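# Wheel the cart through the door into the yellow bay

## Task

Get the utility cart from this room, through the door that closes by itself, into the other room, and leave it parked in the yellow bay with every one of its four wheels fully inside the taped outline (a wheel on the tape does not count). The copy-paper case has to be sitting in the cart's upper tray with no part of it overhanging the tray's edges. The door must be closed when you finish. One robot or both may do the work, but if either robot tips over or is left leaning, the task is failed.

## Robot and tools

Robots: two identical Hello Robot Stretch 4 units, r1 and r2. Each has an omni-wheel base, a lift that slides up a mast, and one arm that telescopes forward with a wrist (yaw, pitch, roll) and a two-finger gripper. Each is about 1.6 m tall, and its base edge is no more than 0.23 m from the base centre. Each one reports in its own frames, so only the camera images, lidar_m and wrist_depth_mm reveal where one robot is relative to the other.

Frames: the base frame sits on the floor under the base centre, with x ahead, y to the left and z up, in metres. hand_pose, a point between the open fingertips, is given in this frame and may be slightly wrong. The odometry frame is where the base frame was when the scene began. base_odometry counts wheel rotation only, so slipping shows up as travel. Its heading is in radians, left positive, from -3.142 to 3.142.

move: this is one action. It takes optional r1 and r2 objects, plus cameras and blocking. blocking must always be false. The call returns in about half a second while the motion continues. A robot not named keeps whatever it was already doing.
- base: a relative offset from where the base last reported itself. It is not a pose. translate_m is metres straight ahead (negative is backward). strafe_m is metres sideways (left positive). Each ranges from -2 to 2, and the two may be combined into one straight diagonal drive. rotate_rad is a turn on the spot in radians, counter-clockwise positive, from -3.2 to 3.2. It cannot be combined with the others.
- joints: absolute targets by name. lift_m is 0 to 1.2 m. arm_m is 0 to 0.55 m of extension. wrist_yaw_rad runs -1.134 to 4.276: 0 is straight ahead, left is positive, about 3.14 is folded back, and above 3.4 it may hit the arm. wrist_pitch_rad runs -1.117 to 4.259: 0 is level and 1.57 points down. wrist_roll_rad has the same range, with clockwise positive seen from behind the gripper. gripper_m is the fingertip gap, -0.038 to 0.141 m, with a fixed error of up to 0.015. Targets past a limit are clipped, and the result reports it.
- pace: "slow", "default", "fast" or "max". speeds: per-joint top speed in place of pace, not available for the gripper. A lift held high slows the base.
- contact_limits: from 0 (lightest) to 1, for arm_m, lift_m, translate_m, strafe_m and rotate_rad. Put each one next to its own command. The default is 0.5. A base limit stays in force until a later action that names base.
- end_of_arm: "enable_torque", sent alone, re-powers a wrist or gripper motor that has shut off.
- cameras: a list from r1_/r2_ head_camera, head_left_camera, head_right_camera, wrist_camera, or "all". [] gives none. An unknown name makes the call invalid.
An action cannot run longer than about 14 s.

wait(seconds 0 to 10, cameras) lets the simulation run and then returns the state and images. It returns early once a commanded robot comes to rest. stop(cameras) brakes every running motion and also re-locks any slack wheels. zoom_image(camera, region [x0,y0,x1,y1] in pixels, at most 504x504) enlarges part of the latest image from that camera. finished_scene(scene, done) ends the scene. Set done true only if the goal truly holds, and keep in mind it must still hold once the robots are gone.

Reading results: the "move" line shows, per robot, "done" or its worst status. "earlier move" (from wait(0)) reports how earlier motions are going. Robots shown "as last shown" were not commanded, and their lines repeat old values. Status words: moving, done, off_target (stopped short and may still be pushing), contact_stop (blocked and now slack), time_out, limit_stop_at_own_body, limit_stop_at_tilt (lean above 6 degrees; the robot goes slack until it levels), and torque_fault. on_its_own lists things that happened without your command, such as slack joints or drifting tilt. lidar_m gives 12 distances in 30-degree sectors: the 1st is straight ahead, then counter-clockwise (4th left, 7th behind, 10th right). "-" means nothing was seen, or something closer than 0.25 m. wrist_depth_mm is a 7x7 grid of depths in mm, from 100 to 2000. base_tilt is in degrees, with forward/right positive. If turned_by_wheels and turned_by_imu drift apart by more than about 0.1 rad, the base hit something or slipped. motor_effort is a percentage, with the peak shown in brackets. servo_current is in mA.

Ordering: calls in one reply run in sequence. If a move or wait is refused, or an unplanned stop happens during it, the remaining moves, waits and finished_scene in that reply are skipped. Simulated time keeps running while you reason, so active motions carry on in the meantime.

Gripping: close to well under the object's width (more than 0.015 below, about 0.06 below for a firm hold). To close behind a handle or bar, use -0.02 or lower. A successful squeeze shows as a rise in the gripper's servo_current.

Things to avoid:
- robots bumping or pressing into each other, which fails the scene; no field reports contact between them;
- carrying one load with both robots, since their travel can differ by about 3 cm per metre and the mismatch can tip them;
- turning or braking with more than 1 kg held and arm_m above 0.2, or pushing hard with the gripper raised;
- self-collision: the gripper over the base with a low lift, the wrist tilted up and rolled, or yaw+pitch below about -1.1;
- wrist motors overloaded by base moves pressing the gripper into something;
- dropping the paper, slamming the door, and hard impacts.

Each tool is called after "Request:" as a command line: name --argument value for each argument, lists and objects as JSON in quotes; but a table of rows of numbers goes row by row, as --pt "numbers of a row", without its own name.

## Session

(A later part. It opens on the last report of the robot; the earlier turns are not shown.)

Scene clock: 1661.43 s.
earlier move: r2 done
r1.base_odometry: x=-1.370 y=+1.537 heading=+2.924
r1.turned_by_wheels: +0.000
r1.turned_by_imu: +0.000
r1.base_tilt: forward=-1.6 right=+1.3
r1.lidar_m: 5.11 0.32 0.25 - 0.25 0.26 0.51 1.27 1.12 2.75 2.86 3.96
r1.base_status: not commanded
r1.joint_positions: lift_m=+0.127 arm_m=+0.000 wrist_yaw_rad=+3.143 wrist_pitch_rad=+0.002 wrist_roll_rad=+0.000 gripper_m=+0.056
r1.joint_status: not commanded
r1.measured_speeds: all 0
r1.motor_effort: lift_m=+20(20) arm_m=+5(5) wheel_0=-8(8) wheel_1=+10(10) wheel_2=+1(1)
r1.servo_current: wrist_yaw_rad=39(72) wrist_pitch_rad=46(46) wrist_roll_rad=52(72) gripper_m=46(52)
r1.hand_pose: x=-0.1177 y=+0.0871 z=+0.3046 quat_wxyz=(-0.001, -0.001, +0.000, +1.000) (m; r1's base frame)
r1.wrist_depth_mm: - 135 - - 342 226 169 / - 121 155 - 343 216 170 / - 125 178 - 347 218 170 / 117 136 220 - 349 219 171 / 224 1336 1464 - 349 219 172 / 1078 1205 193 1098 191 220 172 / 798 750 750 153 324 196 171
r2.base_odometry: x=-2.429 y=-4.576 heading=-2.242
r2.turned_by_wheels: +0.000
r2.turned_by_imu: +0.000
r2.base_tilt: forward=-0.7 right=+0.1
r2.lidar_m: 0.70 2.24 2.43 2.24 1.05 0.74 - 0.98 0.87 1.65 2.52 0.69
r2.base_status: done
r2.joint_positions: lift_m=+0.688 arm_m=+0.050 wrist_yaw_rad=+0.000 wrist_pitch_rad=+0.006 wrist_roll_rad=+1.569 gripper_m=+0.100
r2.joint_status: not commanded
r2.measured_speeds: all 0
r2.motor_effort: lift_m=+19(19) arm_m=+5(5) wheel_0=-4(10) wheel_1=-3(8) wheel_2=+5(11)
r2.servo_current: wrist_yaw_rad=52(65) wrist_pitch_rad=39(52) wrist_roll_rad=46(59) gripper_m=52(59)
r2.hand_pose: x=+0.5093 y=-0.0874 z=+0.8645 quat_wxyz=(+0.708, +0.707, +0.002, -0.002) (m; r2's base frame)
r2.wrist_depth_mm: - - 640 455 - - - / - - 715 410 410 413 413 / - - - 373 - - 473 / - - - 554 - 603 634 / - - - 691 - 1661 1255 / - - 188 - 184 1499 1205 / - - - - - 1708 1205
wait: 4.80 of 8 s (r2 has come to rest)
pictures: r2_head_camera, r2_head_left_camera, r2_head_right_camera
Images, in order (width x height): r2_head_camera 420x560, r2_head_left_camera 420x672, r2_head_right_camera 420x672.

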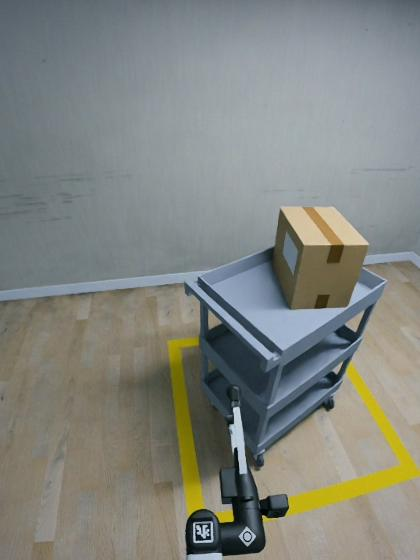

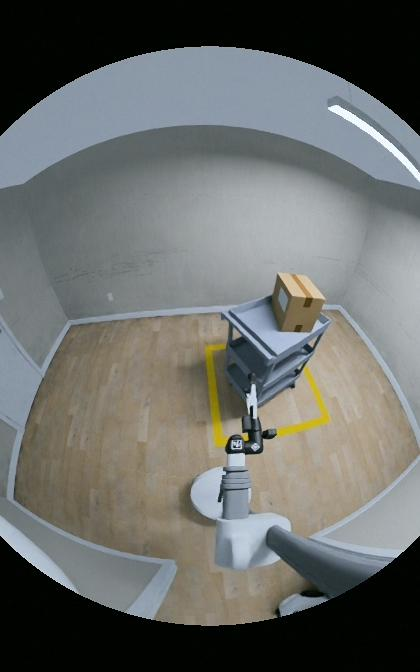

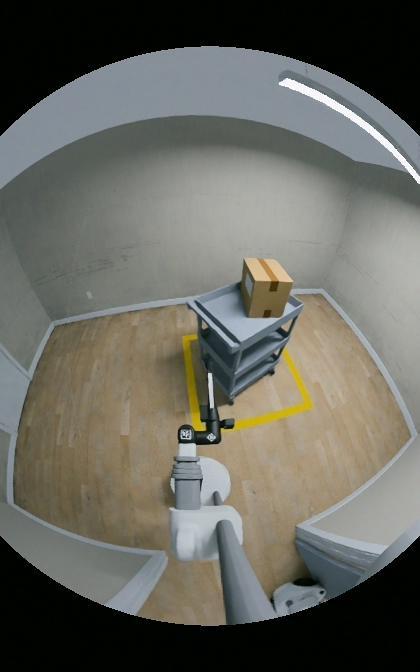

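Request:
move --blocking false --cameras '["r2_head_camera","r2_head_right_camera","r2_head_left_camera","r1_head_camera","r1_head_left_camera","r1_head_right_camera"]'

Request:
zoom_image --camera "r2_head_camera" --region '[140, 200, 440, 520]'

Scene clock: 1676.47 s.
r1.base_odometry: x=-1.370 y=+1.537 heading=+2.924
r1.turned_by_wheels: +0.000
r1.turned_by_imu: +0.000
r1.base_tilt: forward=-1.6 right=+1.3
r1.lidar_m: 5.11 0.34 0.25 - 0.25 0.25 0.52 1.28 1.12 2.75 2.86 3.92
r1.base_status: not commanded
r1.joint_positions: lift_m=+0.127 arm_m=+0.000 wrist_yaw_rad=+3.143 wrist_pitch_rad=+0.002 wrist_roll_rad=+0.000 gripper_m=+0.056
r1.joint_status: not commanded
r1.measured_speeds: all 0
r1.motor_effort: lift_m=+20(20) arm_m=+5(5) wheel_0=-7(8) wheel_1=+9(10) wheel_2=+1(1)
r1.servo_current: wrist_yaw_rad=65(72) wrist_pitch_rad=33(46) wrist_roll_rad=33(72) gripper_m=39(52)
r1.hand_pose: x=-0.1177 y=+0.0871 z=+0.3046 quat_wxyz=(-0.001, -0.001, +0.000, +1.000) (m; r1's base frame)
r1.wrist_depth_mm: - 135 - - 342 226 169 / - 121 155 - 345 216 169 / - 125 177 - 347 217 171 / 117 136 219 - 347 218 171 / 224 1336 1499 - 347 219 172 / 1078 1229 193 1098 191 219 171 / 798 741 750 153 322 196 171
r2.base_odometry: x=-2.429 y=-4.576 heading=-2.242
r2.turned_by_wheels: +0.000
r2.turned_by_imu: +0.000
r2.base_tilt: forward=-0.7 right=+0.1
r2.lidar_m: 0.72 2.23 2.42 2.24 1.04 0.69 - 0.98 0.90 1.66 2.51 0.67
r2.base_status: done
r2.joint_positions: lift_m=+0.688 arm_m=+0.050 wrist_yaw_rad=+0.000 wrist_pitch_rad=+0.006 wrist_roll_rad=+1.569 gripper_m=+0.100
r2.joint_status: not commanded
r2.measured_speeds: all 0
r2.motor_effort: lift_m=+18(19) arm_m=+4(5) wheel_0=-4(10) wheel_1=-3(8) wheel_2=+5(11)
r2.servo_current: wrist_yaw_rad=52(65) wrist_pitch_rad=46(52) wrist_roll_rad=46(59) gripper_m=52(59)
r2.hand_pose: x=+0.5093 y=-0.0874 z=+0.8645 quat_wxyz=(+0.708, +0.707, +0.002, -0.002) (m; r2's base frame)
r2.wrist_depth_mm: - - 640 452 - - - / - - 707 413 413 413 410 / - - - 373 - - 473 / - - - 559 - 591 627 / - - - 699 - 1618 1255 / - - 189 - 185 1464 1182 / - - - - - 1756 1182
pictures: r1_head_camera, r1_head_left_camera, r1_head_right_camera, r2_head_camera, r2_head_left_camera, r2_head_right_camera
Images, in order (width x height): r1_head_camera 420x560, r1_head_left_camera 420x672, r1_head_right_camera 420x672, r2_head_camera 420x560, r2_head_left_camera 420x672, r2_head_right_camera 420x672.

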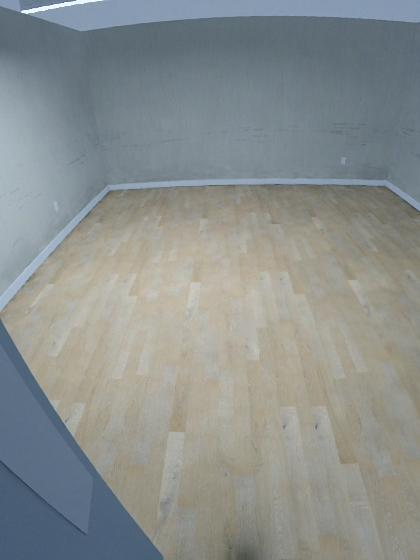

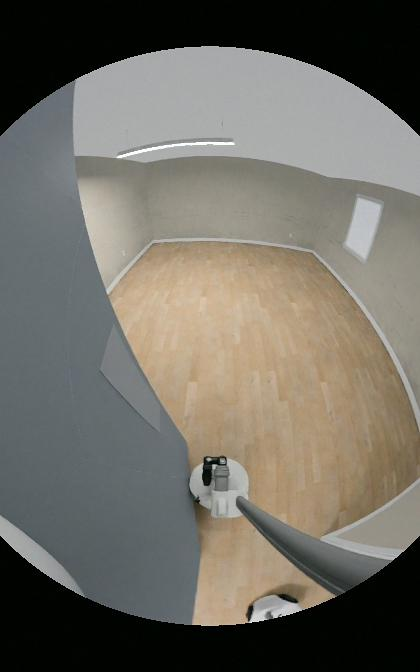

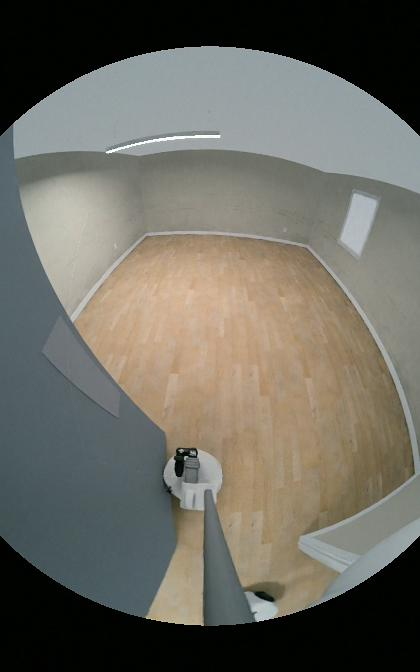

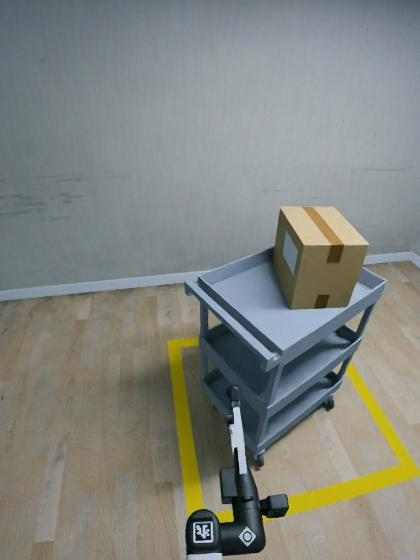

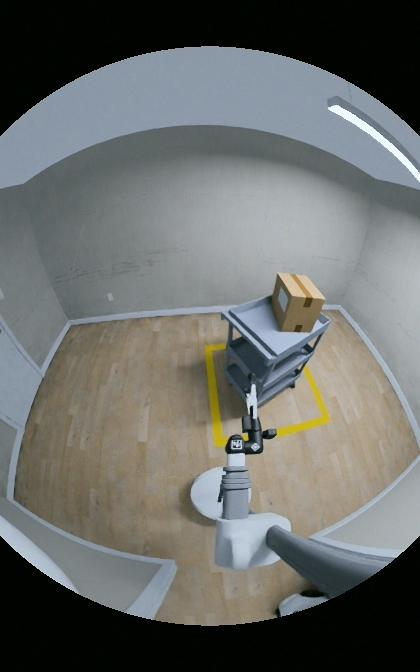

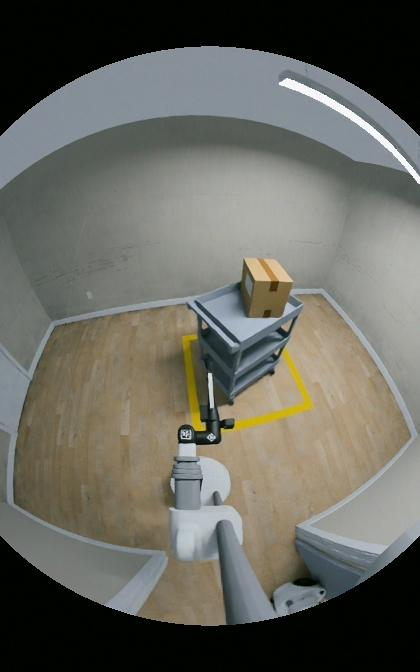

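Invalid region (140, 200, 440, 520): it reaches outside that camera's 420x560 image.

Request:
move --blocking false --cameras '[]' --r2 '{"base":{"strafe_m":0.6},"joints":{"arm_m":0.0}}'

Request:
wait --seconds 5 --cameras '[]'

Request:
move --blocking false --cameras '[]' --r2 '{"base":{"translate_m":0.75}}'

Request:
wait --seconds 5 --cameras '["r2_head_camera","r2_head_right_camera"]'

Scene clock: 1691.13 s.
move: r2 moving
r1: as last shown
r1.base_tilt: forward=-1.6 right=+1.2
r1.lidar_m: 5.13 0.37 0.25 - 0.25 0.25 0.50 1.30 1.09 2.76 2.87 3.93
r1.motor_effort: lift_m=+20(20) arm_m=+5(5) wheel_0=-8(8) wheel_1=+9(10) wheel_2=+1(1)
r1.servo_current: wrist_yaw_rad=39(59) wrist_pitch_rad=46(46) wrist_roll_rad=39(65) gripper_m=39(52)
r1.wrist_depth_mm: - 135 - - 342 226 169 / - 121 156 - 342 216 170 / - 125 178 - 345 217 171 / 117 136 220 - 345 218 171 / 224 1336 1537 - 349 219 172 / 1078 1205 193 1098 191 218 171 / 788 741 759 153 320 196 170
r2.base_odometry: x=-2.401 y=-4.598 heading=-2.242
r2.turned_by_wheels: +0.000
r2.turned_by_imu: +0.001
r2.base_tilt: forward=-0.7 right=+0.1
r2.lidar_m: 0.73 2.18 2.37 2.20 1.07 0.73 - 1.06 0.89 1.70 2.57 0.69
r2.base_status: strafe_m moving
r2.joint_positions: lift_m=+0.688 arm_m=+0.009 wrist_yaw_rad=+0.000 wrist_pitch_rad=+0.006 wrist_roll_rad=+1.569 gripper_m=+0.100
r2.joint_status: arm_m moving
r2.measured_speeds: translate_m=-0.001 strafe_m=+0.139 rotate_rad=+0.007 lift_m=+0.000 arm_m=-0.088 wrist_yaw_rad=+0.000 wrist_pitch_rad=+0.000 wrist_roll_rad=+0.000
r2.motor_effort: lift_m=+19(19) arm_m=-4(10) wheel_0=-11(13) wheel_1=+12(12) wheel_2=+0(4)
r2.servo_current: wrist_yaw_rad=46(59) wrist_pitch_rad=46(52) wrist_roll_rad=46(59) gripper_m=52(52)
r2.hand_pose: x=+0.4679 y=-0.0874 z=+0.8645 quat_wxyz=(+0.708, +0.707, +0.002, -0.002) (m; r2's base frame)
r2.wrist_depth_mm: - - 676 492 - - - / - - 891 445 455 - 452 / - - - 559 - - 521 / - - - 634 - 691 - / - - - - - 1661 1205 / - - 188 - 185 1537 1205 / - - - - - - 1205
pictures: none
No camera images: "cameras" was empty.

Scene clock: 1693.97 s.
earlier move: r2 done
r1.base_odometry: x=-1.370 y=+1.537 heading=+2.924
r1.turned_by_wheels: +0.000
r1.turned_by_imu: +0.000
r1.base_tilt: forward=-1.6 right=+1.2
r1.lidar_m: 5.12 0.34 0.25 - 0.25 0.25 0.50 1.64 1.11 2.76 2.86 3.94
r1.base_status: not commanded
r1.joint_positions: lift_m=+0.127 arm_m=+0.000 wrist_yaw_rad=+3.143 wrist_pitch_rad=+0.002 wrist_roll_rad=+0.000 gripper_m=+0.056
r1.joint_status: not commanded
r1.measured_speeds: all 0
r1.motor_effort: lift_m=+20(20) arm_m=+5(5) wheel_0=-7(8) wheel_1=+9(10) wheel_2=+1(1)
r1.servo_current: wrist_yaw_rad=33(65) wrist_pitch_rad=39(52) wrist_roll_rad=46(65) gripper_m=33(52)
r1.hand_pose: x=-0.1177 y=+0.0871 z=+0.3046 quat_wxyz=(-0.001, -0.001, +0.000, +1.000) (m; r1's base frame)
r1.wrist_depth_mm: - 135 - - 343 225 168 / - 121 155 - 343 217 170 / - 125 178 - 345 218 171 / 116 136 219 - 347 219 172 / 224 - - - 349 219 172 / 1098 1205 195 1098 191 219 172 / 798 750 750 153 322 197 171
r2.base_odometry: x=-1.959 y=-4.949 heading=-2.243
r2.turned_by_wheels: +0.000
r2.turned_by_imu: +0.001
r2.base_tilt: forward=-0.7 right=+0.1
r2.lidar_m: 2.10 2.14 1.77 1.64 1.14 0.76 0.70 0.68 1.40 1.85 1.01 1.05
r2.base_status: done
r2.joint_positions: lift_m=+0.688 arm_m=+0.000 wrist_yaw_rad=+0.000 wrist_pitch_rad=+0.006 wrist_roll_rad=+1.569 gripper_m=+0.100
r2.joint_status: all done
r2.measured_speeds: all 0
r2.motor_effort: lift_m=+19(19) arm_m=-7(10) wheel_0=-3(13) wheel_1=+2(12) wheel_2=+0(4)
r2.servo_current: wrist_yaw_rad=52(59) wrist_pitch_rad=46(52) wrist_roll_rad=52(59) gripper_m=52(59)
r2.hand_pose: x=+0.4595 y=-0.0874 z=+0.8645 quat_wxyz=(+0.708, +0.707, +0.002, -0.002) (m; r2's base frame)
r2.wrist_depth_mm: - - - - - 1661 1098 / - - - - - 1708 1160 / - - - - - 1708 1205 / - - - - - 1708 1182 / - - - - - 1576 1205 / - - 188 - 185 1499 1182 / - - - - - 1756 1205
wait: 2.83 of 5 s (r2 has come to rest)
pictures: none
No camera images: "cameras" was empty.

Scene clock: 1694.47 s.
move: r2 moving
r1: as last shown
r1.lidar_m: 5.12 0.35 0.25 - 0.25 0.25 0.51 1.67 1.12 2.76 2.88 3.94
r1.servo_current: wrist_yaw_rad=52(65) wrist_pitch_rad=39(52) wrist_roll_rad=39(52) gripper_m=46(46)
r1.wrist_depth_mm: - 136 - - 343 226 169 / - 121 155 - 343 216 170 / - 125 178 - 347 218 171 / 117 136 219 - 345 219 172 / 224 1921 - - 351 219 172 / 1098 1182 193 1098 191 218 172 / 809 750 750 153 322 197 171
r2.base_odometry: x=-1.979 y=-4.974 heading=-2.242
r2.turned_by_wheels: +0.000
r2.turned_by_imu: +0.000
r2.base_tilt: forward=-0.7 right=+0.1
r2.lidar_m: 2.08 2.10 1.81 1.65 1.24 0.81 0.72 0.72 1.41 1.96 1.01 0.99
r2.base_status: translate_m moving
r2.joint_positions: lift_m=+0.688 arm_m=+0.000 wrist_yaw_rad=+0.000 wrist_pitch_rad=+0.006 wrist_roll_rad=+1.569 gripper_m=+0.100
r2.joint_status: not commanded
r2.measured_speeds: translate_m=+0.122 strafe_m=-0.001 rotate_rad=+0.005 lift_m=+0.000 arm_m=+0.000 wrist_yaw_rad=+0.000 wrist_pitch_rad=+0.000 wrist_roll_rad=+0.000
r2.motor_effort: lift_m=+19(19) arm_m=-7(7) wheel_0=+4(8) wheel_1=+7(8) wheel_2=-12(13)
r2.servo_current: wrist_yaw_rad=39(52) wrist_pitch_rad=46(52) wrist_roll_rad=46(52) gripper_m=46(59)
r2.hand_pose: x=+0.4595 y=-0.0874 z=+0.8645 quat_wxyz=(+0.708, +0.707, +0.002, -0.002) (m; r2's base frame)
r2.wrist_depth_mm: - - - - - 1661 1118 / - - - - - 1661 1182 / - - - - - 1708 1182 / - - - - - 1708 1205 / - - - - - 1756 1205 / - - 189 - 185 1499 1205 / - - - - - 1756 1205
pictures: none
No camera images: "cameras" was empty.

Scene clock: 1697.97 s.
earlier move: r2 done
r1.base_odometry: x=-1.370 y=+1.537 heading=+2.924
r1.turned_by_wheels: +0.000
r1.turned_by_imu: +0.000
r1.base_tilt: forward=-1.6 right=+1.3
r1.lidar_m: 5.11 0.32 0.25 - 0.25 0.25 0.50 2.23 1.10 2.75 2.85 3.96
r1.base_status: not commanded
r1.joint_positions: lift_m=+0.127 arm_m=+0.000 wrist_yaw_rad=+3.143 wrist_pitch_rad=+0.002 wrist_roll_rad=+0.000 gripper_m=+0.056
r1.joint_status: not commanded
r1.measured_speeds: all 0
r1.motor_effort: lift_m=+20(20) arm_m=+5(5) wheel_0=-8(8) wheel_1=+10(10) wheel_2=+1(1)
r1.servo_current: wrist_yaw_rad=46(72) wrist_pitch_rad=46(52) wrist_roll_rad=33(65) gripper_m=39(46)
r1.hand_pose: x=-0.1177 y=+0.0871 z=+0.3046 quat_wxyz=(-0.001, -0.001, +0.000, +1.000) (m; r1's base frame)
r1.wrist_depth_mm: - 135 - - 340 226 170 / - 121 156 - 342 216 171 / - 125 177 - 343 217 170 / 117 136 220 - 347 219 172 / 224 1983 - - 349 220 172 / 1098 1205 194 1078 190 220 171 / 778 759 732 153 322 196 171
r2.base_odometry: x=-2.426 y=-5.536 heading=-2.242
r2.turned_by_wheels: +0.000
r2.turned_by_imu: +0.001
r2.base_tilt: forward=-0.7 right=+0.0
r2.lidar_m: 1.35 1.38 1.75 1.73 1.77 1.59 1.41 1.86 1.84 0.63 0.61 1.50
r2.base_status: done
r2.joint_positions: lift_m=+0.688 arm_m=+0.000 wrist_yaw_rad=+0.000 wrist_pitch_rad=+0.006 wrist_roll_rad=+1.569 gripper_m=+0.100
r2.joint_status: not commanded
r2.measured_speeds: all 0
r2.motor_effort: lift_m=+19(19) arm_m=-7(7) wheel_0=+3(11) wheel_1=+3(9) wheel_2=-2(15)
r2.servo_current: wrist_yaw_rad=39(59) wrist_pitch_rad=46(52) wrist_roll_rad=39(65) gripper_m=46(59)
r2.hand_pose: x=+0.4595 y=-0.0874 z=+0.8645 quat_wxyz=(+0.708, +0.707, +0.002, -0.002) (m; r2's base frame)
r2.wrist_depth_mm: - - - - - - 1182 / - - - - - - 1182 / - - - - - - 1182 / - - - - - - 1138 / - - - - - - 1138 / - - 189 - 184 - 1098 / - - - - - - 1098
wait: 3.50 of 5 s (r2 has come to rest)
pictures: r2_head_camera, r2_head_right_camera
Images, in order (width x height): r2_head_camera 420x560, r2_head_right_camera 420x672.

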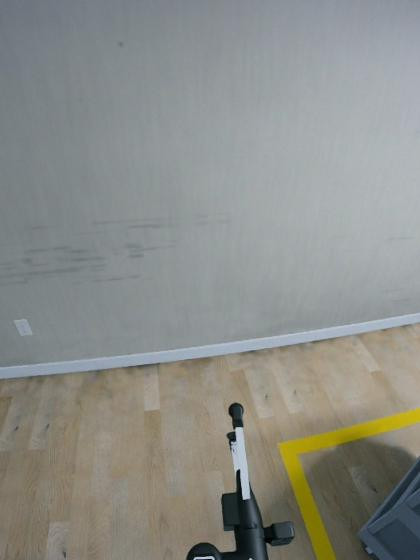

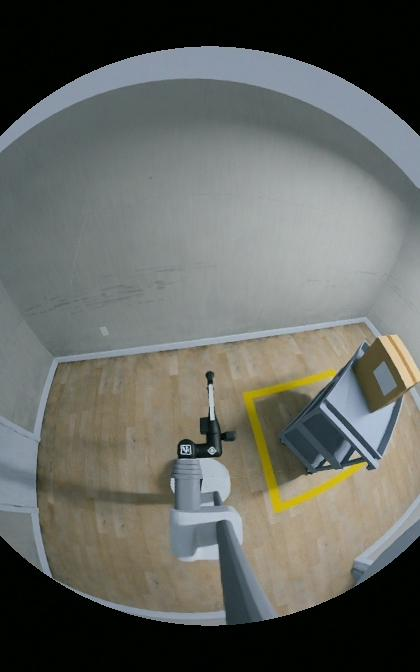

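Turn right to face the cart.

Request:
move --blocking false --cameras '[]' --r2 '{"base":{"rotate_rad":-0.8}}'

Request:
wait --seconds 4 --cameras '["r2_head_camera"]'

Request:
zoom_image --camera "r2_head_camera" --region '[100, 200, 419, 559]'

Scene clock: 1701.73 s.
move: r2 moving
r1: as last shown
r1.lidar_m: 5.10 0.35 0.25 - 0.25 0.25 0.50 2.22 1.11 2.74 2.88 3.94
r1.servo_current: wrist_yaw_rad=46(59) wrist_pitch_rad=33(46) wrist_roll_rad=52(59) gripper_m=39(46)
r1.wrist_depth_mm: - 135 - - 342 226 169 / - 121 155 - 342 216 170 / - 126 178 - 345 217 170 / 117 136 219 - 347 219 171 / 224 1921 - - 349 219 172 / 1098 1182 193 1078 190 219 172 / 778 759 750 153 320 196 171
r2.base_odometry: x=-2.426 y=-5.536 heading=-2.494
r2.turned_by_wheels: -0.252
r2.turned_by_imu: -0.244
r2.base_tilt: forward=-0.7 right=+0.1
r2.lidar_m: 1.36 1.37 1.51 1.75 1.74 1.82 1.44 1.41 1.77 0.73 0.61 1.74
r2.base_status: rotate_rad moving
r2.joint_positions: lift_m=+0.688 arm_m=+0.000 wrist_yaw_rad=+0.000 wrist_pitch_rad=+0.006 wrist_roll_rad=+1.569 gripper_m=+0.100
r2.joint_status: not commanded
r2.measured_speeds: translate_m=+0.002 strafe_m=+0.002 rotate_rad=-0.972 lift_m=+0.000 arm_m=+0.000 wrist_yaw_rad=+0.000 wrist_pitch_rad=+0.000 wrist_roll_rad=+0.000
r2.motor_effort: lift_m=+19(19) arm_m=-7(7) wheel_0=+5(10) wheel_1=+9(10) wheel_2=+11(11)
r2.servo_current: wrist_yaw_rad=46(52) wrist_pitch_rad=46(52) wrist_roll_rad=46(52) gripper_m=52(52)
r2.hand_pose: x=+0.4595 y=-0.0874 z=+0.8645 quat_wxyz=(+0.708, +0.707, +0.002, -0.002) (m; r2's base frame)
r2.wrist_depth_mm: - - - - - 1430 1160 / - - - - - 1397 1160 / - - - - - 1336 1160 / - - - - - - 1205 / - - - - - - 1182 / - - 189 - 185 - 1098 / - - - - - - 1098
pictures: none
No camera images: "cameras" was empty.

Scene clock: 1702.83 s.
earlier move: r2 done
r1.base_odometry: x=-1.370 y=+1.537 heading=+2.924
r1.turned_by_wheels: +0.000
r1.turned_by_imu: +0.000
r1.base_tilt: forward=-1.6 right=+1.2
r1.lidar_m: 5.11 0.34 0.25 - 0.25 0.25 0.50 2.24 1.10 2.76 2.89 3.95
r1.base_status: not commanded
r1.joint_positions: lift_m=+0.127 arm_m=+0.000 wrist_yaw_rad=+3.143 wrist_pitch_rad=+0.002 wrist_roll_rad=+0.000 gripper_m=+0.056
r1.joint_status: not commanded
r1.measured_speeds: all 0
r1.motor_effort: lift_m=+20(20) arm_m=+5(5) wheel_0=-8(8) wheel_1=+9(10) wheel_2=+1(1)
r1.servo_current: wrist_yaw_rad=52(59) wrist_pitch_rad=39(46) wrist_roll_rad=39(65) gripper_m=39(46)
r1.hand_pose: x=-0.1177 y=+0.0871 z=+0.3046 quat_wxyz=(-0.001, -0.001, +0.000, +1.000) (m; r1's base frame)
r1.wrist_depth_mm: - 135 - - 340 226 169 / - 121 154 - 343 216 170 / - 125 178 - 345 218 170 / 117 136 220 - 347 219 172 / 224 1921 - - 347 219 171 / 1098 1182 193 1098 191 218 171 / 788 741 750 153 322 196 171
r2.base_odometry: x=-2.426 y=-5.536 heading=-3.042
r2.turned_by_wheels: -0.548
r2.turned_by_imu: -0.533
r2.base_tilt: forward=-0.7 right=+0.0
r2.lidar_m: 1.74 1.39 1.36 1.49 1.77 1.70 1.82 1.46 1.42 1.82 0.74 0.62
r2.base_status: done
r2.joint_positions: lift_m=+0.688 arm_m=+0.000 wrist_yaw_rad=+0.000 wrist_pitch_rad=+0.006 wrist_roll_rad=+1.569 gripper_m=+0.100
r2.joint_status: not commanded
r2.measured_speeds: all 0
r2.motor_effort: lift_m=+19(19) arm_m=-7(7) wheel_0=+2(10) wheel_1=+3(10) wheel_2=+2(11)
r2.servo_current: wrist_yaw_rad=39(52) wrist_pitch_rad=46(52) wrist_roll_rad=39(59) gripper_m=46(59)
r2.hand_pose: x=+0.4595 y=-0.0874 z=+0.8645 quat_wxyz=(+0.708, +0.707, +0.002, -0.002) (m; r2's base frame)
r2.wrist_depth_mm: - - 654 389 - - - / - - 732 402 976 - - / - - - 410 - 1499 421 / - - - - - 1756 1255 / - - - - - 1618 1205 / - - 188 - 184 1499 1182 / - - - - - - 1229
wait: 1.10 of 4 s (r2 has come to rest)
pictures: r2_head_camera
Images, in order (width x height): r2_head_camera 420x560.

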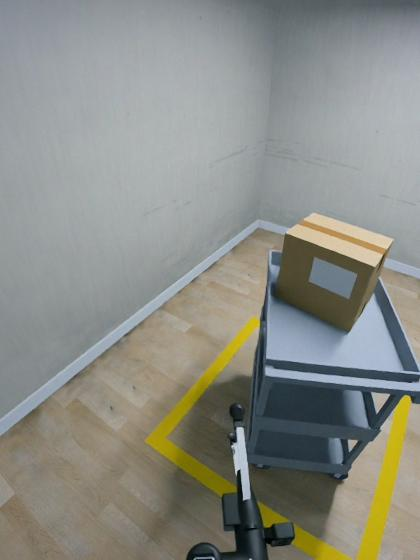

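Scaled by 1.404 from the camera's 420x560 image, which has a finer 1200x1600 frame.

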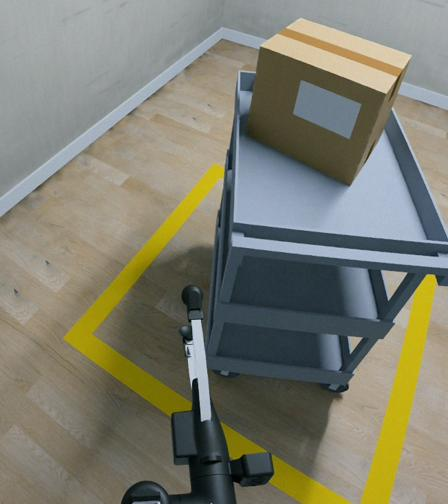

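Request:
move --blocking false --cameras '[]' --r2 '{"base":{"strafe_m":0.55,"translate_m":0.4}}'

Request:
wait --seconds 5 --cameras '[]'

Request:
move --blocking false --cameras '[]' --r2 '{"base":{"rotate_rad":-0.65}}'

Request:
wait --seconds 4 --cameras '["r2_head_camera"]'

Request:
zoom_image --camera "r2_head_camera" --region '[100, 200, 419, 559]'

Scene clock: 1715.37 s.
move: r2 moving
r1: as last shown
r1.base_tilt: forward=-1.6 right=+1.3
r1.lidar_m: 5.12 0.36 0.25 - 0.25 0.25 0.50 2.28 1.10 2.75 2.88 3.95
r1.servo_current: wrist_yaw_rad=52(59) wrist_pitch_rad=46(46) wrist_roll_rad=52(59) gripper_m=39(52)
r1.wrist_depth_mm: - 135 - - 340 225 169 / - 121 156 - 343 217 170 / - 125 178 - 343 219 171 / 117 136 220 - 347 218 171 / 224 1983 - - 349 220 172 / 1078 1205 193 1098 191 219 171 / 788 759 759 153 322 197 171
r2.base_odometry: x=-2.442 y=-5.563 heading=-3.042
r2.turned_by_wheels: +0.000
r2.turned_by_imu: +0.000
r2.base_tilt: forward=-0.6 right=+0.1
r2.lidar_m: 1.73 1.37 1.32 1.46 1.75 1.71 1.88 1.46 1.45 1.85 0.72 0.62
r2.base_status: translate_m moving; strafe_m moving
r2.joint_positions: lift_m=+0.688 arm_m=+0.000 wrist_yaw_rad=+0.000 wrist_pitch_rad=+0.006 wrist_roll_rad=+1.569 gripper_m=+0.100
r2.joint_status: not commanded
r2.measured_speeds: translate_m=+0.074 strafe_m=+0.098 rotate_rad=+0.003 lift_m=+0.000 arm_m=+0.000 wrist_yaw_rad=+0.000 wrist_pitch_rad=+0.000 wrist_roll_rad=+0.000
r2.motor_effort: lift_m=+19(19) arm_m=-7(7) wheel_0=-5(10) wheel_1=+11(11) wheel_2=-11(11)
r2.servo_current: wrist_yaw_rad=46(52) wrist_pitch_rad=39(52) wrist_roll_rad=46(52) gripper_m=52(59)
r2.hand_pose: x=+0.4595 y=-0.0874 z=+0.8645 quat_wxyz=(+0.708, +0.707, +0.002, -0.002) (m; r2's base frame)
r2.wrist_depth_mm: - - 654 379 - - - / - - 732 389 402 407 - / - - - - - 1756 1098 / - - - - - 1756 1205 / - - - - - 1618 1205 / - - 188 - 185 1430 1205 / - - - - - - 1182
pictures: none
No camera images: "cameras" was empty.

Scene clock: 1718.60 s.
earlier move: r2 done
r1.base_odometry: x=-1.370 y=+1.537 heading=+2.924
r1.turned_by_wheels: +0.000
r1.turned_by_imu: +0.000
r1.base_tilt: forward=-1.6 right=+1.3
r1.lidar_m: 5.12 0.33 0.25 - 0.25 0.25 0.49 2.87 1.11 2.75 2.88 3.96
r1.base_status: not commanded
r1.joint_positions: lift_m=+0.127 arm_m=+0.000 wrist_yaw_rad=+3.143 wrist_pitch_rad=+0.002 wrist_roll_rad=+0.000 gripper_m=+0.056
r1.joint_status: not commanded
r1.measured_speeds: all 0
r1.motor_effort: lift_m=+20(20) arm_m=+5(5) wheel_0=-7(8) wheel_1=+9(10) wheel_2=+1(1)
r1.servo_current: wrist_yaw_rad=33(72) wrist_pitch_rad=46(52) wrist_roll_rad=39(59) gripper_m=39(52)
r1.hand_pose: x=-0.1177 y=+0.0871 z=+0.3046 quat_wxyz=(-0.001, -0.001, +0.000, +1.000) (m; r1's base frame)
r1.wrist_depth_mm: - 135 - - 343 226 169 / - 121 155 - 343 216 171 / - 125 178 - 345 218 171 / 117 136 220 - 347 218 172 / 224 1921 - - 351 220 172 / 1078 1229 194 1078 191 219 172 / 798 750 759 153 320 196 171
r2.base_odometry: x=-2.769 y=-6.123 heading=-3.042
r2.turned_by_wheels: +0.000
r2.turned_by_imu: +0.002
r2.base_tilt: forward=-0.7 right=+0.1
r2.lidar_m: 0.90 0.67 0.67 0.76 1.18 1.75 1.90 2.14 2.10 0.77 0.77 1.89
r2.base_status: done
r2.joint_positions: lift_m=+0.688 arm_m=+0.000 wrist_yaw_rad=+0.000 wrist_pitch_rad=+0.006 wrist_roll_rad=+1.569 gripper_m=+0.100
r2.joint_status: not commanded
r2.measured_speeds: all 0
r2.motor_effort: lift_m=+19(19) arm_m=-7(7) wheel_0=-3(10) wheel_1=+1(13) wheel_2=-4(11)
r2.servo_current: wrist_yaw_rad=46(59) wrist_pitch_rad=52(52) wrist_roll_rad=52(59) gripper_m=52(59)
r2.hand_pose: x=+0.4595 y=-0.0874 z=+0.8645 quat_wxyz=(+0.708, +0.707, +0.002, -0.002) (m; r2's base frame)
r2.wrist_depth_mm: - - - - - 1708 1182 / - - - - - 1576 1182 / - - - - - 1366 1182 / - - - - - - 1078 / - - - - - - - / - - 187 - 185 - - / - - - - - - -
wait: 3.23 of 5 s (r2 has come to rest)
pictures: none
No camera images: "cameras" was empty.

Scene clock: 1719.10 s.
move: r2 moving
r1: as last shown
r1.lidar_m: 5.11 0.33 0.25 - 0.25 0.25 0.47 2.89 1.14 2.75 2.85 3.96
r1.motor_effort: lift_m=+20(20) arm_m=+5(5) wheel_0=-8(8) wheel_1=+10(10) wheel_2=+1(1)
r1.servo_current: wrist_yaw_rad=46(59) wrist_pitch_rad=39(46) wrist_roll_rad=65(72) gripper_m=39(46)
r1.wrist_depth_mm: - 135 - - 340 226 169 / - 121 155 - 342 216 170 / - 125 178 - 345 217 171 / 117 136 220 - 347 217 171 / 224 1983 - - 349 218 171 / 1078 1205 194 1078 191 219 171 / 798 759 759 153 322 197 171
r2.base_odometry: x=-2.769 y=-6.123 heading=+2.990
r2.turned_by_wheels: -0.251
r2.turned_by_imu: -0.244
r2.base_tilt: forward=-0.6 right=+0.1
r2.lidar_m: 1.15 0.76 0.68 0.69 0.90 1.75 1.75 2.24 2.10 2.42 0.75 0.92
r2.base_status: rotate_rad moving
r2.joint_positions: lift_m=+0.688 arm_m=+0.000 wrist_yaw_rad=+0.000 wrist_pitch_rad=+0.006 wrist_roll_rad=+1.569 gripper_m=+0.100
r2.joint_status: not commanded
r2.measured_speeds: translate_m=-0.001 strafe_m=+0.002 rotate_rad=-0.975 lift_m=+0.000 arm_m=+0.000 wrist_yaw_rad=+0.000 wrist_pitch_rad=+0.000 wrist_roll_rad=+0.000
r2.motor_effort: lift_m=+19(19) arm_m=-7(7) wheel_0=+9(10) wheel_1=+9(11) wheel_2=+10(11)
r2.servo_current: wrist_yaw_rad=46(52) wrist_pitch_rad=46(52) wrist_roll_rad=52(59) gripper_m=52(52)
r2.hand_pose: x=+0.4595 y=-0.0874 z=+0.8645 quat_wxyz=(+0.708, +0.707, +0.002, -0.002) (m; r2's base frame)
r2.wrist_depth_mm: - - - - - 1661 1255 / - - - - - 1708 1182 / - - - - - 1708 1182 / - - - - - 1618 1205 / - - - - - - 1160 / - - 189 - 185 - 1042 / - - - - - - -
pictures: none
No camera images: "cameras" was empty.

Scene clock: 1720.07 s.
earlier move: r2 done
r1.base_odometry: x=-1.370 y=+1.537 heading=+2.924
r1.turned_by_wheels: +0.000
r1.turned_by_imu: +0.000
r1.base_tilt: forward=-1.6 right=+1.3
r1.lidar_m: 5.12 0.35 0.25 - 0.25 0.25 0.52 2.89 1.10 2.76 2.88 3.95
r1.base_status: not commanded
r1.joint_positions: lift_m=+0.127 arm_m=+0.000 wrist_yaw_rad=+3.143 wrist_pitch_rad=+0.002 wrist_roll_rad=+0.000 gripper_m=+0.056
r1.joint_status: not commanded
r1.measured_speeds: all 0
r1.motor_effort: lift_m=+20(20) arm_m=+5(5) wheel_0=-7(8) wheel_1=+10(10) wheel_2=+1(1)
r1.servo_current: wrist_yaw_rad=33(65) wrist_pitch_rad=46(52) wrist_roll_rad=46(72) gripper_m=46(46)
r1.hand_pose: x=-0.1177 y=+0.0871 z=+0.3046 quat_wxyz=(-0.001, -0.001, +0.000, +1.000) (m; r1's base frame)
r1.wrist_depth_mm: - 135 - - 342 226 169 / - 121 155 - 343 216 170 / - 125 178 - 345 219 171 / 117 136 220 - 347 218 171 / 224 1983 - - 349 219 171 / 1078 1182 193 1078 190 218 171 / 788 750 750 153 320 196 171
r2.base_odometry: x=-2.769 y=-6.123 heading=+2.592
r2.turned_by_wheels: -0.398
r2.turned_by_imu: -0.388
r2.base_tilt: forward=-0.7 right=+0.1
r2.lidar_m: 1.05 0.99 0.72 0.68 0.72 0.96 1.74 1.78 2.17 2.10 0.99 0.74
r2.base_status: done
r2.joint_positions: lift_m=+0.688 arm_m=+0.000 wrist_yaw_rad=+0.000 wrist_pitch_rad=+0.006 wrist_roll_rad=+1.569 gripper_m=+0.100
r2.joint_status: not commanded
r2.measured_speeds: all 0
r2.motor_effort: lift_m=+19(19) arm_m=-7(7) wheel_0=+3(10) wheel_1=+4(11) wheel_2=+3(11)
r2.servo_current: wrist_yaw_rad=39(59) wrist_pitch_rad=39(52) wrist_roll_rad=59(59) gripper_m=52(59)
r2.hand_pose: x=+0.4595 y=-0.0874 z=+0.8645 quat_wxyz=(+0.708, +0.707, +0.002, -0.002) (m; r2's base frame)
r2.wrist_depth_mm: - - 750 574 - - - / - - 768 750 - - - / - - - - - 1537 1008 / - - - - - 1756 1182 / - - - - - 1808 1255 / - - 193 - 193 1537 1229 / - - - - - 1618 1205
wait: 0.97 of 4 s (r2 has come to rest)
pictures: r2_head_camera
Images, in order (width x height): r2_head_camera 420x560.

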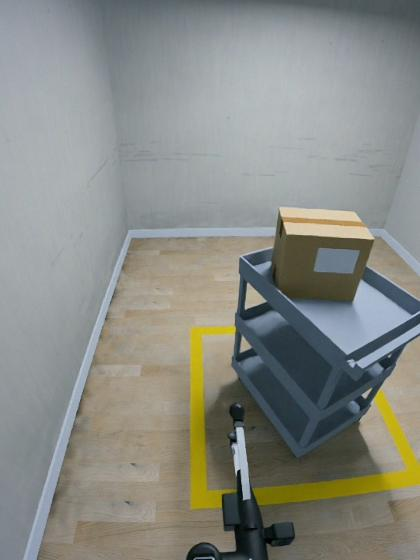

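Scaled by 1.404 from the camera's 420x560 image, which has a finer 1200x1600 frame.

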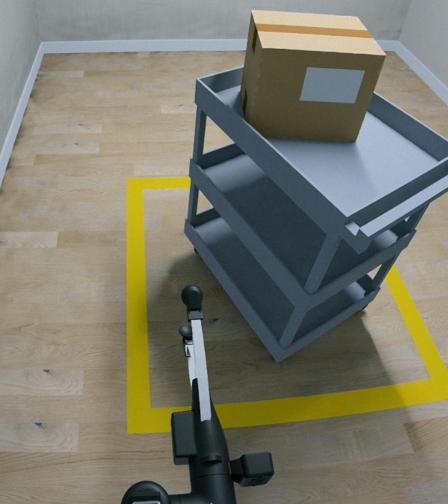

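Request:
move --blocking false --cameras '[]' --r1 '{"base":{"translate_m":1.4,"strafe_m":-0.7},"pace":"default"}'

Request:
wait --seconds 10 --cameras '["r1_head_left_camera"]'

Scene clock: 1731.90 s.
move: r1 moving
r1.base_odometry: x=-1.397 y=+1.559 heading=+2.924
r1.turned_by_wheels: +0.000
r1.turned_by_imu: +0.000
r1.base_tilt: forward=-1.6 right=+1.3
r1.lidar_m: 5.08 0.34 0.25 - 0.25 0.25 0.53 2.92 1.12 2.74 2.83 3.93
r1.base_status: translate_m moving; strafe_m moving
r1.joint_positions: lift_m=+0.127 arm_m=+0.000 wrist_yaw_rad=+3.143 wrist_pitch_rad=+0.002 wrist_roll_rad=+0.000 gripper_m=+0.056
r1.joint_status: not commanded
r1.measured_speeds: translate_m=+0.122 strafe_m=-0.060 rotate_rad=-0.006 lift_m=+0.000 arm_m=+0.000 wrist_yaw_rad=+0.000 wrist_pitch_rad=+0.000 wrist_roll_rad=+0.000
r1.motor_effort: lift_m=+20(20) arm_m=+5(5) wheel_0=+6(7) wheel_1=+6(10) wheel_2=-8(9)
r1.servo_current: wrist_yaw_rad=39(65) wrist_pitch_rad=39(46) wrist_roll_rad=39(65) gripper_m=39(46)
r1.hand_pose: x=-0.1177 y=+0.0871 z=+0.3046 quat_wxyz=(-0.001, -0.001, +0.000, +1.000) (m; r1's base frame)
r1.wrist_depth_mm: - 135 - - 353 229 170 / - 121 155 - 355 219 170 / - 125 178 - 357 233 171 / 117 136 220 - 362 220 172 / 224 1983 - 1921 362 221 172 / 1078 1182 194 1098 191 222 172 / 809 741 759 143 330 198 172
r2: as last shown
r2.turned_by_wheels: +0.000
r2.turned_by_imu: +0.000
r2.lidar_m: 1.05 1.00 0.72 0.66 0.73 1.00 1.73 1.79 2.19 2.09 1.00 0.74
r2.motor_effort: lift_m=+19(19) arm_m=-6(7) wheel_0=+3(3) wheel_1=+4(4) wheel_2=+3(3)
r2.servo_current: wrist_yaw_rad=46(52) wrist_pitch_rad=46(52) wrist_roll_rad=46(59) gripper_m=46(52)
r2.wrist_depth_mm: - - 750 569 - - - / - - 768 759 - - - / - - - - - 1537 1008 / - - - - - 1756 1205 / - - - - - 1756 1281 / - - 193 - 195 1499 1205 / - - - - - 1661 1182
pictures: none
No camera images: "cameras" was empty.

Scene clock: 1737.97 s.
earlier move: r1 done
r1.base_odometry: x=-2.586 y=+2.523 heading=+2.924
r1.turned_by_wheels: +0.000
r1.turned_by_imu: -0.003
r1.base_tilt: forward=-1.6 right=+1.3
r1.lidar_m: 3.72 3.74 2.76 2.66 2.78 2.09 1.88 2.15 2.17 2.05 2.12 2.94
r1.base_status: done
r1.joint_positions: lift_m=+0.127 arm_m=+0.000 wrist_yaw_rad=+3.143 wrist_pitch_rad=+0.002 wrist_roll_rad=+0.000 gripper_m=+0.056
r1.joint_status: not commanded
r1.measured_speeds: all 0
r1.motor_effort: lift_m=+20(20) arm_m=+5(5) wheel_0=+1(10) wheel_1=+3(10) wheel_2=+2(10)
r1.servo_current: wrist_yaw_rad=46(72) wrist_pitch_rad=52(52) wrist_roll_rad=46(72) gripper_m=39(52)
r1.hand_pose: x=-0.1177 y=+0.0871 z=+0.3046 quat_wxyz=(-0.001, -0.001, +0.000, +1.000) (m; r1's base frame)
r1.wrist_depth_mm: - 135 - - - - - / - 123 157 - - - - / - 126 185 - - - - / 118 136 238 - - - - / 226 1921 - - - - - / 1098 1182 193 1205 187 1160 1138 / 798 750 741 798 798 768 820
r2.base_odometry: x=-2.769 y=-6.123 heading=+2.592
r2.turned_by_wheels: +0.000
r2.turned_by_imu: +0.001
r2.base_tilt: forward=-0.6 right=+0.1
r2.lidar_m: 1.10 0.99 0.74 0.67 0.72 0.99 1.73 1.78 2.19 2.09 1.01 0.75
r2.base_status: not commanded
r2.joint_positions: lift_m=+0.688 arm_m=+0.000 wrist_yaw_rad=+0.000 wrist_pitch_rad=+0.006 wrist_roll_rad=+1.569 gripper_m=+0.100
r2.joint_status: not commanded
r2.measured_speeds: all 0
r2.motor_effort: lift_m=+19(19) arm_m=-7(7) wheel_0=+3(4) wheel_1=+4(4) wheel_2=+3(4)
r2.servo_current: wrist_yaw_rad=52(65) wrist_pitch_rad=46(52) wrist_roll_rad=46(59) gripper_m=52(65)
r2.hand_pose: x=+0.4595 y=-0.0874 z=+0.8645 quat_wxyz=(+0.708, +0.707, +0.002, -0.002) (m; r2's base frame)
r2.wrist_depth_mm: - - 750 574 - - - / - - 768 759 - - - / - - - - - 1499 1008 / - - - - - 1756 1205 / - - - - - 1808 1255 / - - 193 - 194 1537 1205 / - - - - - 1618 1205
wait: 6.07 of 10 s (r1 has come to rest)
pictures: r1_head_left_camera
Images, in order (width x height): r1_head_left_camera 420x672.

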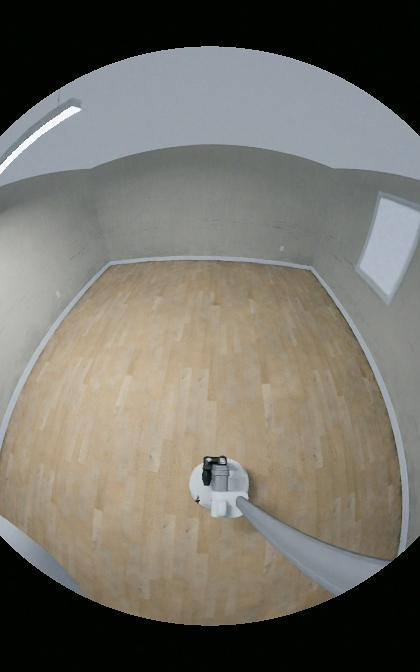

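Rotate r1 to see the door.

Request:
move --blocking false --cameras '[]' --r1 '{"base":{"rotate_rad":2.7}}'

Request:
wait --seconds 8 --cameras '["r1_head_left_camera","r1_head_camera"]'

Scene clock: 1742.87 s.
move: r1 moving
r1.base_odometry: x=-2.586 y=+2.523 heading=-3.108
r1.turned_by_wheels: +0.252
r1.turned_by_imu: +0.252
r1.base_tilt: forward=-1.6 right=+1.3
r1.lidar_m: 3.72 3.11 2.66 2.65 2.39 2.05 2.04 2.39 2.07 2.06 2.41 3.72
r1.base_status: rotate_rad moving
r1.joint_positions: lift_m=+0.127 arm_m=+0.000 wrist_yaw_rad=+3.143 wrist_pitch_rad=+0.002 wrist_roll_rad=+0.000 gripper_m=+0.056
r1.joint_status: not commanded
r1.measured_speeds: translate_m=+0.000 strafe_m=+0.000 rotate_rad=+0.979 lift_m=+0.000 arm_m=+0.000 wrist_yaw_rad=+0.000 wrist_pitch_rad=+0.000 wrist_roll_rad=+0.000
r1.motor_effort: lift_m=+20(20) arm_m=+5(5) wheel_0=-6(8) wheel_1=-7(7) wheel_2=-7(8)
r1.servo_current: wrist_yaw_rad=52(52) wrist_pitch_rad=46(46) wrist_roll_rad=59(65) gripper_m=46(46)
r1.hand_pose: x=-0.1177 y=+0.0871 z=+0.3046 quat_wxyz=(-0.001, -0.001, +0.000, +1.000) (m; r1's base frame)
r1.wrist_depth_mm: - 135 - - - - - / - 122 158 - - - - / - 126 185 - - - - / 118 136 240 - - - - / 226 1921 - - - 1863 1756 / 1078 1182 194 1182 187 1205 1118 / 788 750 750 809 809 778 820
r2: as last shown
r2.base_tilt: forward=-0.7 right=+0.1
r2.lidar_m: 1.07 0.98 0.72 0.70 0.73 1.00 1.72 1.81 2.23 2.09 1.00 0.75
r2.motor_effort: lift_m=+19(19) arm_m=-7(7) wheel_0=+3(3) wheel_1=+4(4) wheel_2=+3(3)
r2.servo_current: wrist_yaw_rad=52(52) wrist_pitch_rad=46(52) wrist_roll_rad=39(52) gripper_m=52(52)
r2.wrist_depth_mm: - - 750 574 - - - / - - 759 759 - - - / - - - - - 1499 991 / - - - - - 1708 1182 / - - - - - 1708 1255 / - - 193 - 194 1499 1205 / - - - - - 1661 1205
pictures: none
No camera images: "cameras" was empty.

Scene clock: 1745.00 s.
earlier move: r1 done
r1.base_odometry: x=-2.586 y=+2.523 heading=-0.659
r1.turned_by_wheels: +2.448
r1.turned_by_imu: +2.461
r1.base_tilt: forward=-1.6 right=+1.3
r1.lidar_m: 2.09 1.97 2.18 2.11 2.05 2.18 3.22 3.75 3.58 2.71 2.64 2.73
r1.base_status: done
r1.joint_positions: lift_m=+0.127 arm_m=+0.000 wrist_yaw_rad=+3.142 wrist_pitch_rad=+0.002 wrist_roll_rad=+0.000 gripper_m=+0.056
r1.joint_status: not commanded
r1.measured_speeds: all 0
r1.motor_effort: lift_m=+20(20) arm_m=+4(5) wheel_0=-3(11) wheel_1=-2(8) wheel_2=+0(8)
r1.servo_current: wrist_yaw_rad=59(59) wrist_pitch_rad=46(52) wrist_roll_rad=33(72) gripper_m=39(46)
r1.hand_pose: x=-0.1176 y=+0.0872 z=+0.3046 quat_wxyz=(+0.000, -0.001, +0.000, +1.000) (m; r1's base frame)
r1.wrist_depth_mm: - 137 - - - - - / - 137 - - - - - / 109 137 189 - - - - / 122 137 293 - - - - / 1661 1983 - - - - 1808 / 1160 1182 193 1182 187 1182 1118 / 854 759 750 809 788 778 809
r2.base_odometry: x=-2.769 y=-6.123 heading=+2.592
r2.turned_by_wheels: +0.000
r2.turned_by_imu: +0.000
r2.base_tilt: forward=-0.7 right=+0.1
r2.lidar_m: 1.04 1.01 0.73 0.67 0.72 0.98 1.74 1.77 2.19 2.09 0.98 0.74
r2.base_status: not commanded
r2.joint_positions: lift_m=+0.688 arm_m=+0.000 wrist_yaw_rad=+0.000 wrist_pitch_rad=+0.006 wrist_roll_rad=+1.569 gripper_m=+0.100
r2.joint_status: not commanded
r2.measured_speeds: all 0
r2.motor_effort: lift_m=+18(19) arm_m=-7(7) wheel_0=+3(3) wheel_1=+4(4) wheel_2=+3(4)
r2.servo_current: wrist_yaw_rad=52(59) wrist_pitch_rad=46(52) wrist_roll_rad=39(59) gripper_m=52(59)
r2.hand_pose: x=+0.4595 y=-0.0874 z=+0.8645 quat_wxyz=(+0.708, +0.707, +0.002, -0.002) (m; r2's base frame)
r2.wrist_depth_mm: - - 750 580 - - - / - - 768 759 - - - / - - - - - 1499 991 / - - - - - 1708 1182 / - - - - - 1708 1281 / - - 193 - 193 1499 1205 / - - - - - 1618 1229
wait: 2.13 of 8 s (r1 has come to rest)
pictures: r1_head_camera, r1_head_left_camera
Images, in order (width x height): r1_head_camera 420x560, r1_head_left_camera 420x672.

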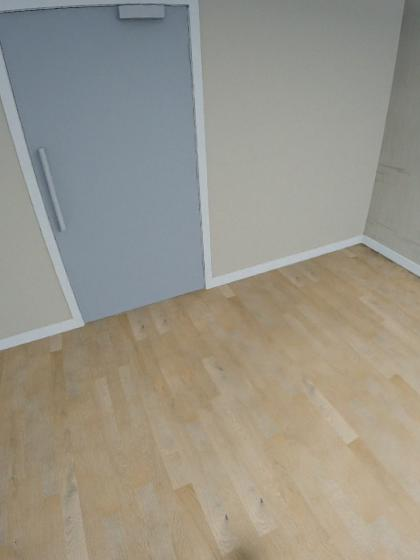

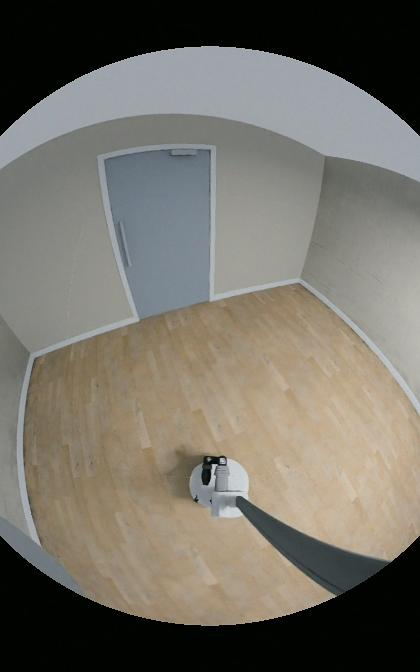

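Request:
wait --seconds 4 --cameras '["r1_head_camera","r2_head_camera"]'

Request:
finished_scene --scene 1 --done true

Scene clock: 1752.23 s.
r1.base_odometry: x=-2.586 y=+2.523 heading=-0.659
r1.turned_by_wheels: +0.000
r1.turned_by_imu: +0.000
r1.base_tilt: forward=-1.6 right=+1.3
r1.lidar_m: 2.09 1.99 2.18 2.09 2.05 2.19 3.22 3.73 3.54 2.71 2.66 2.72
r1.base_status: done
r1.joint_positions: lift_m=+0.127 arm_m=+0.000 wrist_yaw_rad=+3.142 wrist_pitch_rad=+0.002 wrist_roll_rad=+0.000 gripper_m=+0.056
r1.joint_status: not commanded
r1.measured_speeds: all 0
r1.motor_effort: lift_m=+20(20) arm_m=+4(5) wheel_0=-3(11) wheel_1=-2(8) wheel_2=+0(8)
r1.servo_current: wrist_yaw_rad=59(59) wrist_pitch_rad=39(52) wrist_roll_rad=46(72) gripper_m=46(46)
r1.hand_pose: x=-0.1176 y=+0.0872 z=+0.3046 quat_wxyz=(+0.000, -0.001, +0.000, +1.000) (m; r1's base frame)
r1.wrist_depth_mm: - 136 - - - - - / - 137 - - - - - / 109 137 189 - - - - / 123 138 293 - - - - / 1661 1921 - - - - 1863 / 1205 1205 193 1205 187 1182 1118 / 842 759 768 809 788 768 809
r2.base_odometry: x=-2.769 y=-6.123 heading=+2.592
r2.turned_by_wheels: +0.000
r2.turned_by_imu: +0.001
r2.base_tilt: forward=-0.7 right=+0.1
r2.lidar_m: 1.08 0.99 0.73 0.68 0.73 1.02 1.74 1.78 2.21 2.11 1.01 0.75
r2.base_status: not commanded
r2.joint_positions: lift_m=+0.688 arm_m=+0.000 wrist_yaw_rad=+0.000 wrist_pitch_rad=+0.006 wrist_roll_rad=+1.569 gripper_m=+0.100
r2.joint_status: not commanded
r2.measured_speeds: all 0
r2.motor_effort: lift_m=+19(19) arm_m=-7(7) wheel_0=+3(3) wheel_1=+4(4) wheel_2=+3(4)
r2.servo_current: wrist_yaw_rad=46(59) wrist_pitch_rad=39(52) wrist_roll_rad=46(59) gripper_m=52(59)
r2.hand_pose: x=+0.4595 y=-0.0874 z=+0.8645 quat_wxyz=(+0.708, +0.707, +0.002, -0.002) (m; r2's base frame)
r2.wrist_depth_mm: - - 741 580 - - - / - - 768 750 - - - / - - - - - 1464 991 / - - - - - 1708 1205 / - - - - - 1808 1281 / - - 192 - 194 1464 1205 / - - - - - 1708 1182
wait: 4.00 s; at rest from the start
pictures: r1_head_camera, r2_head_camera
Images, in order (width x height): r1_head_camera 420x560, r2_head_camera 420x560.

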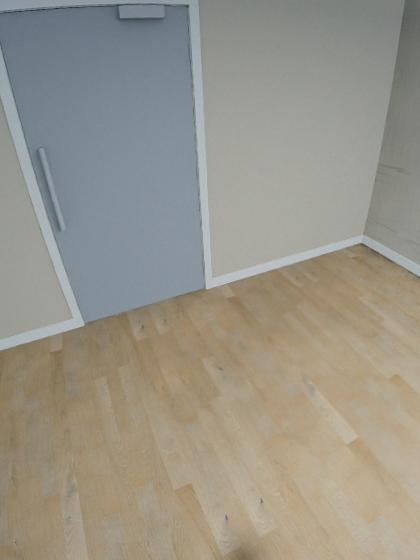

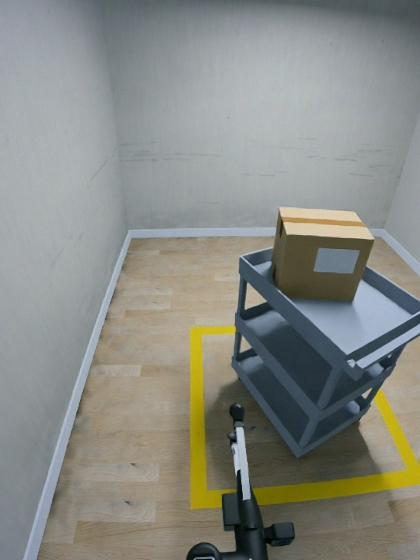

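The scene is finished: the task was done.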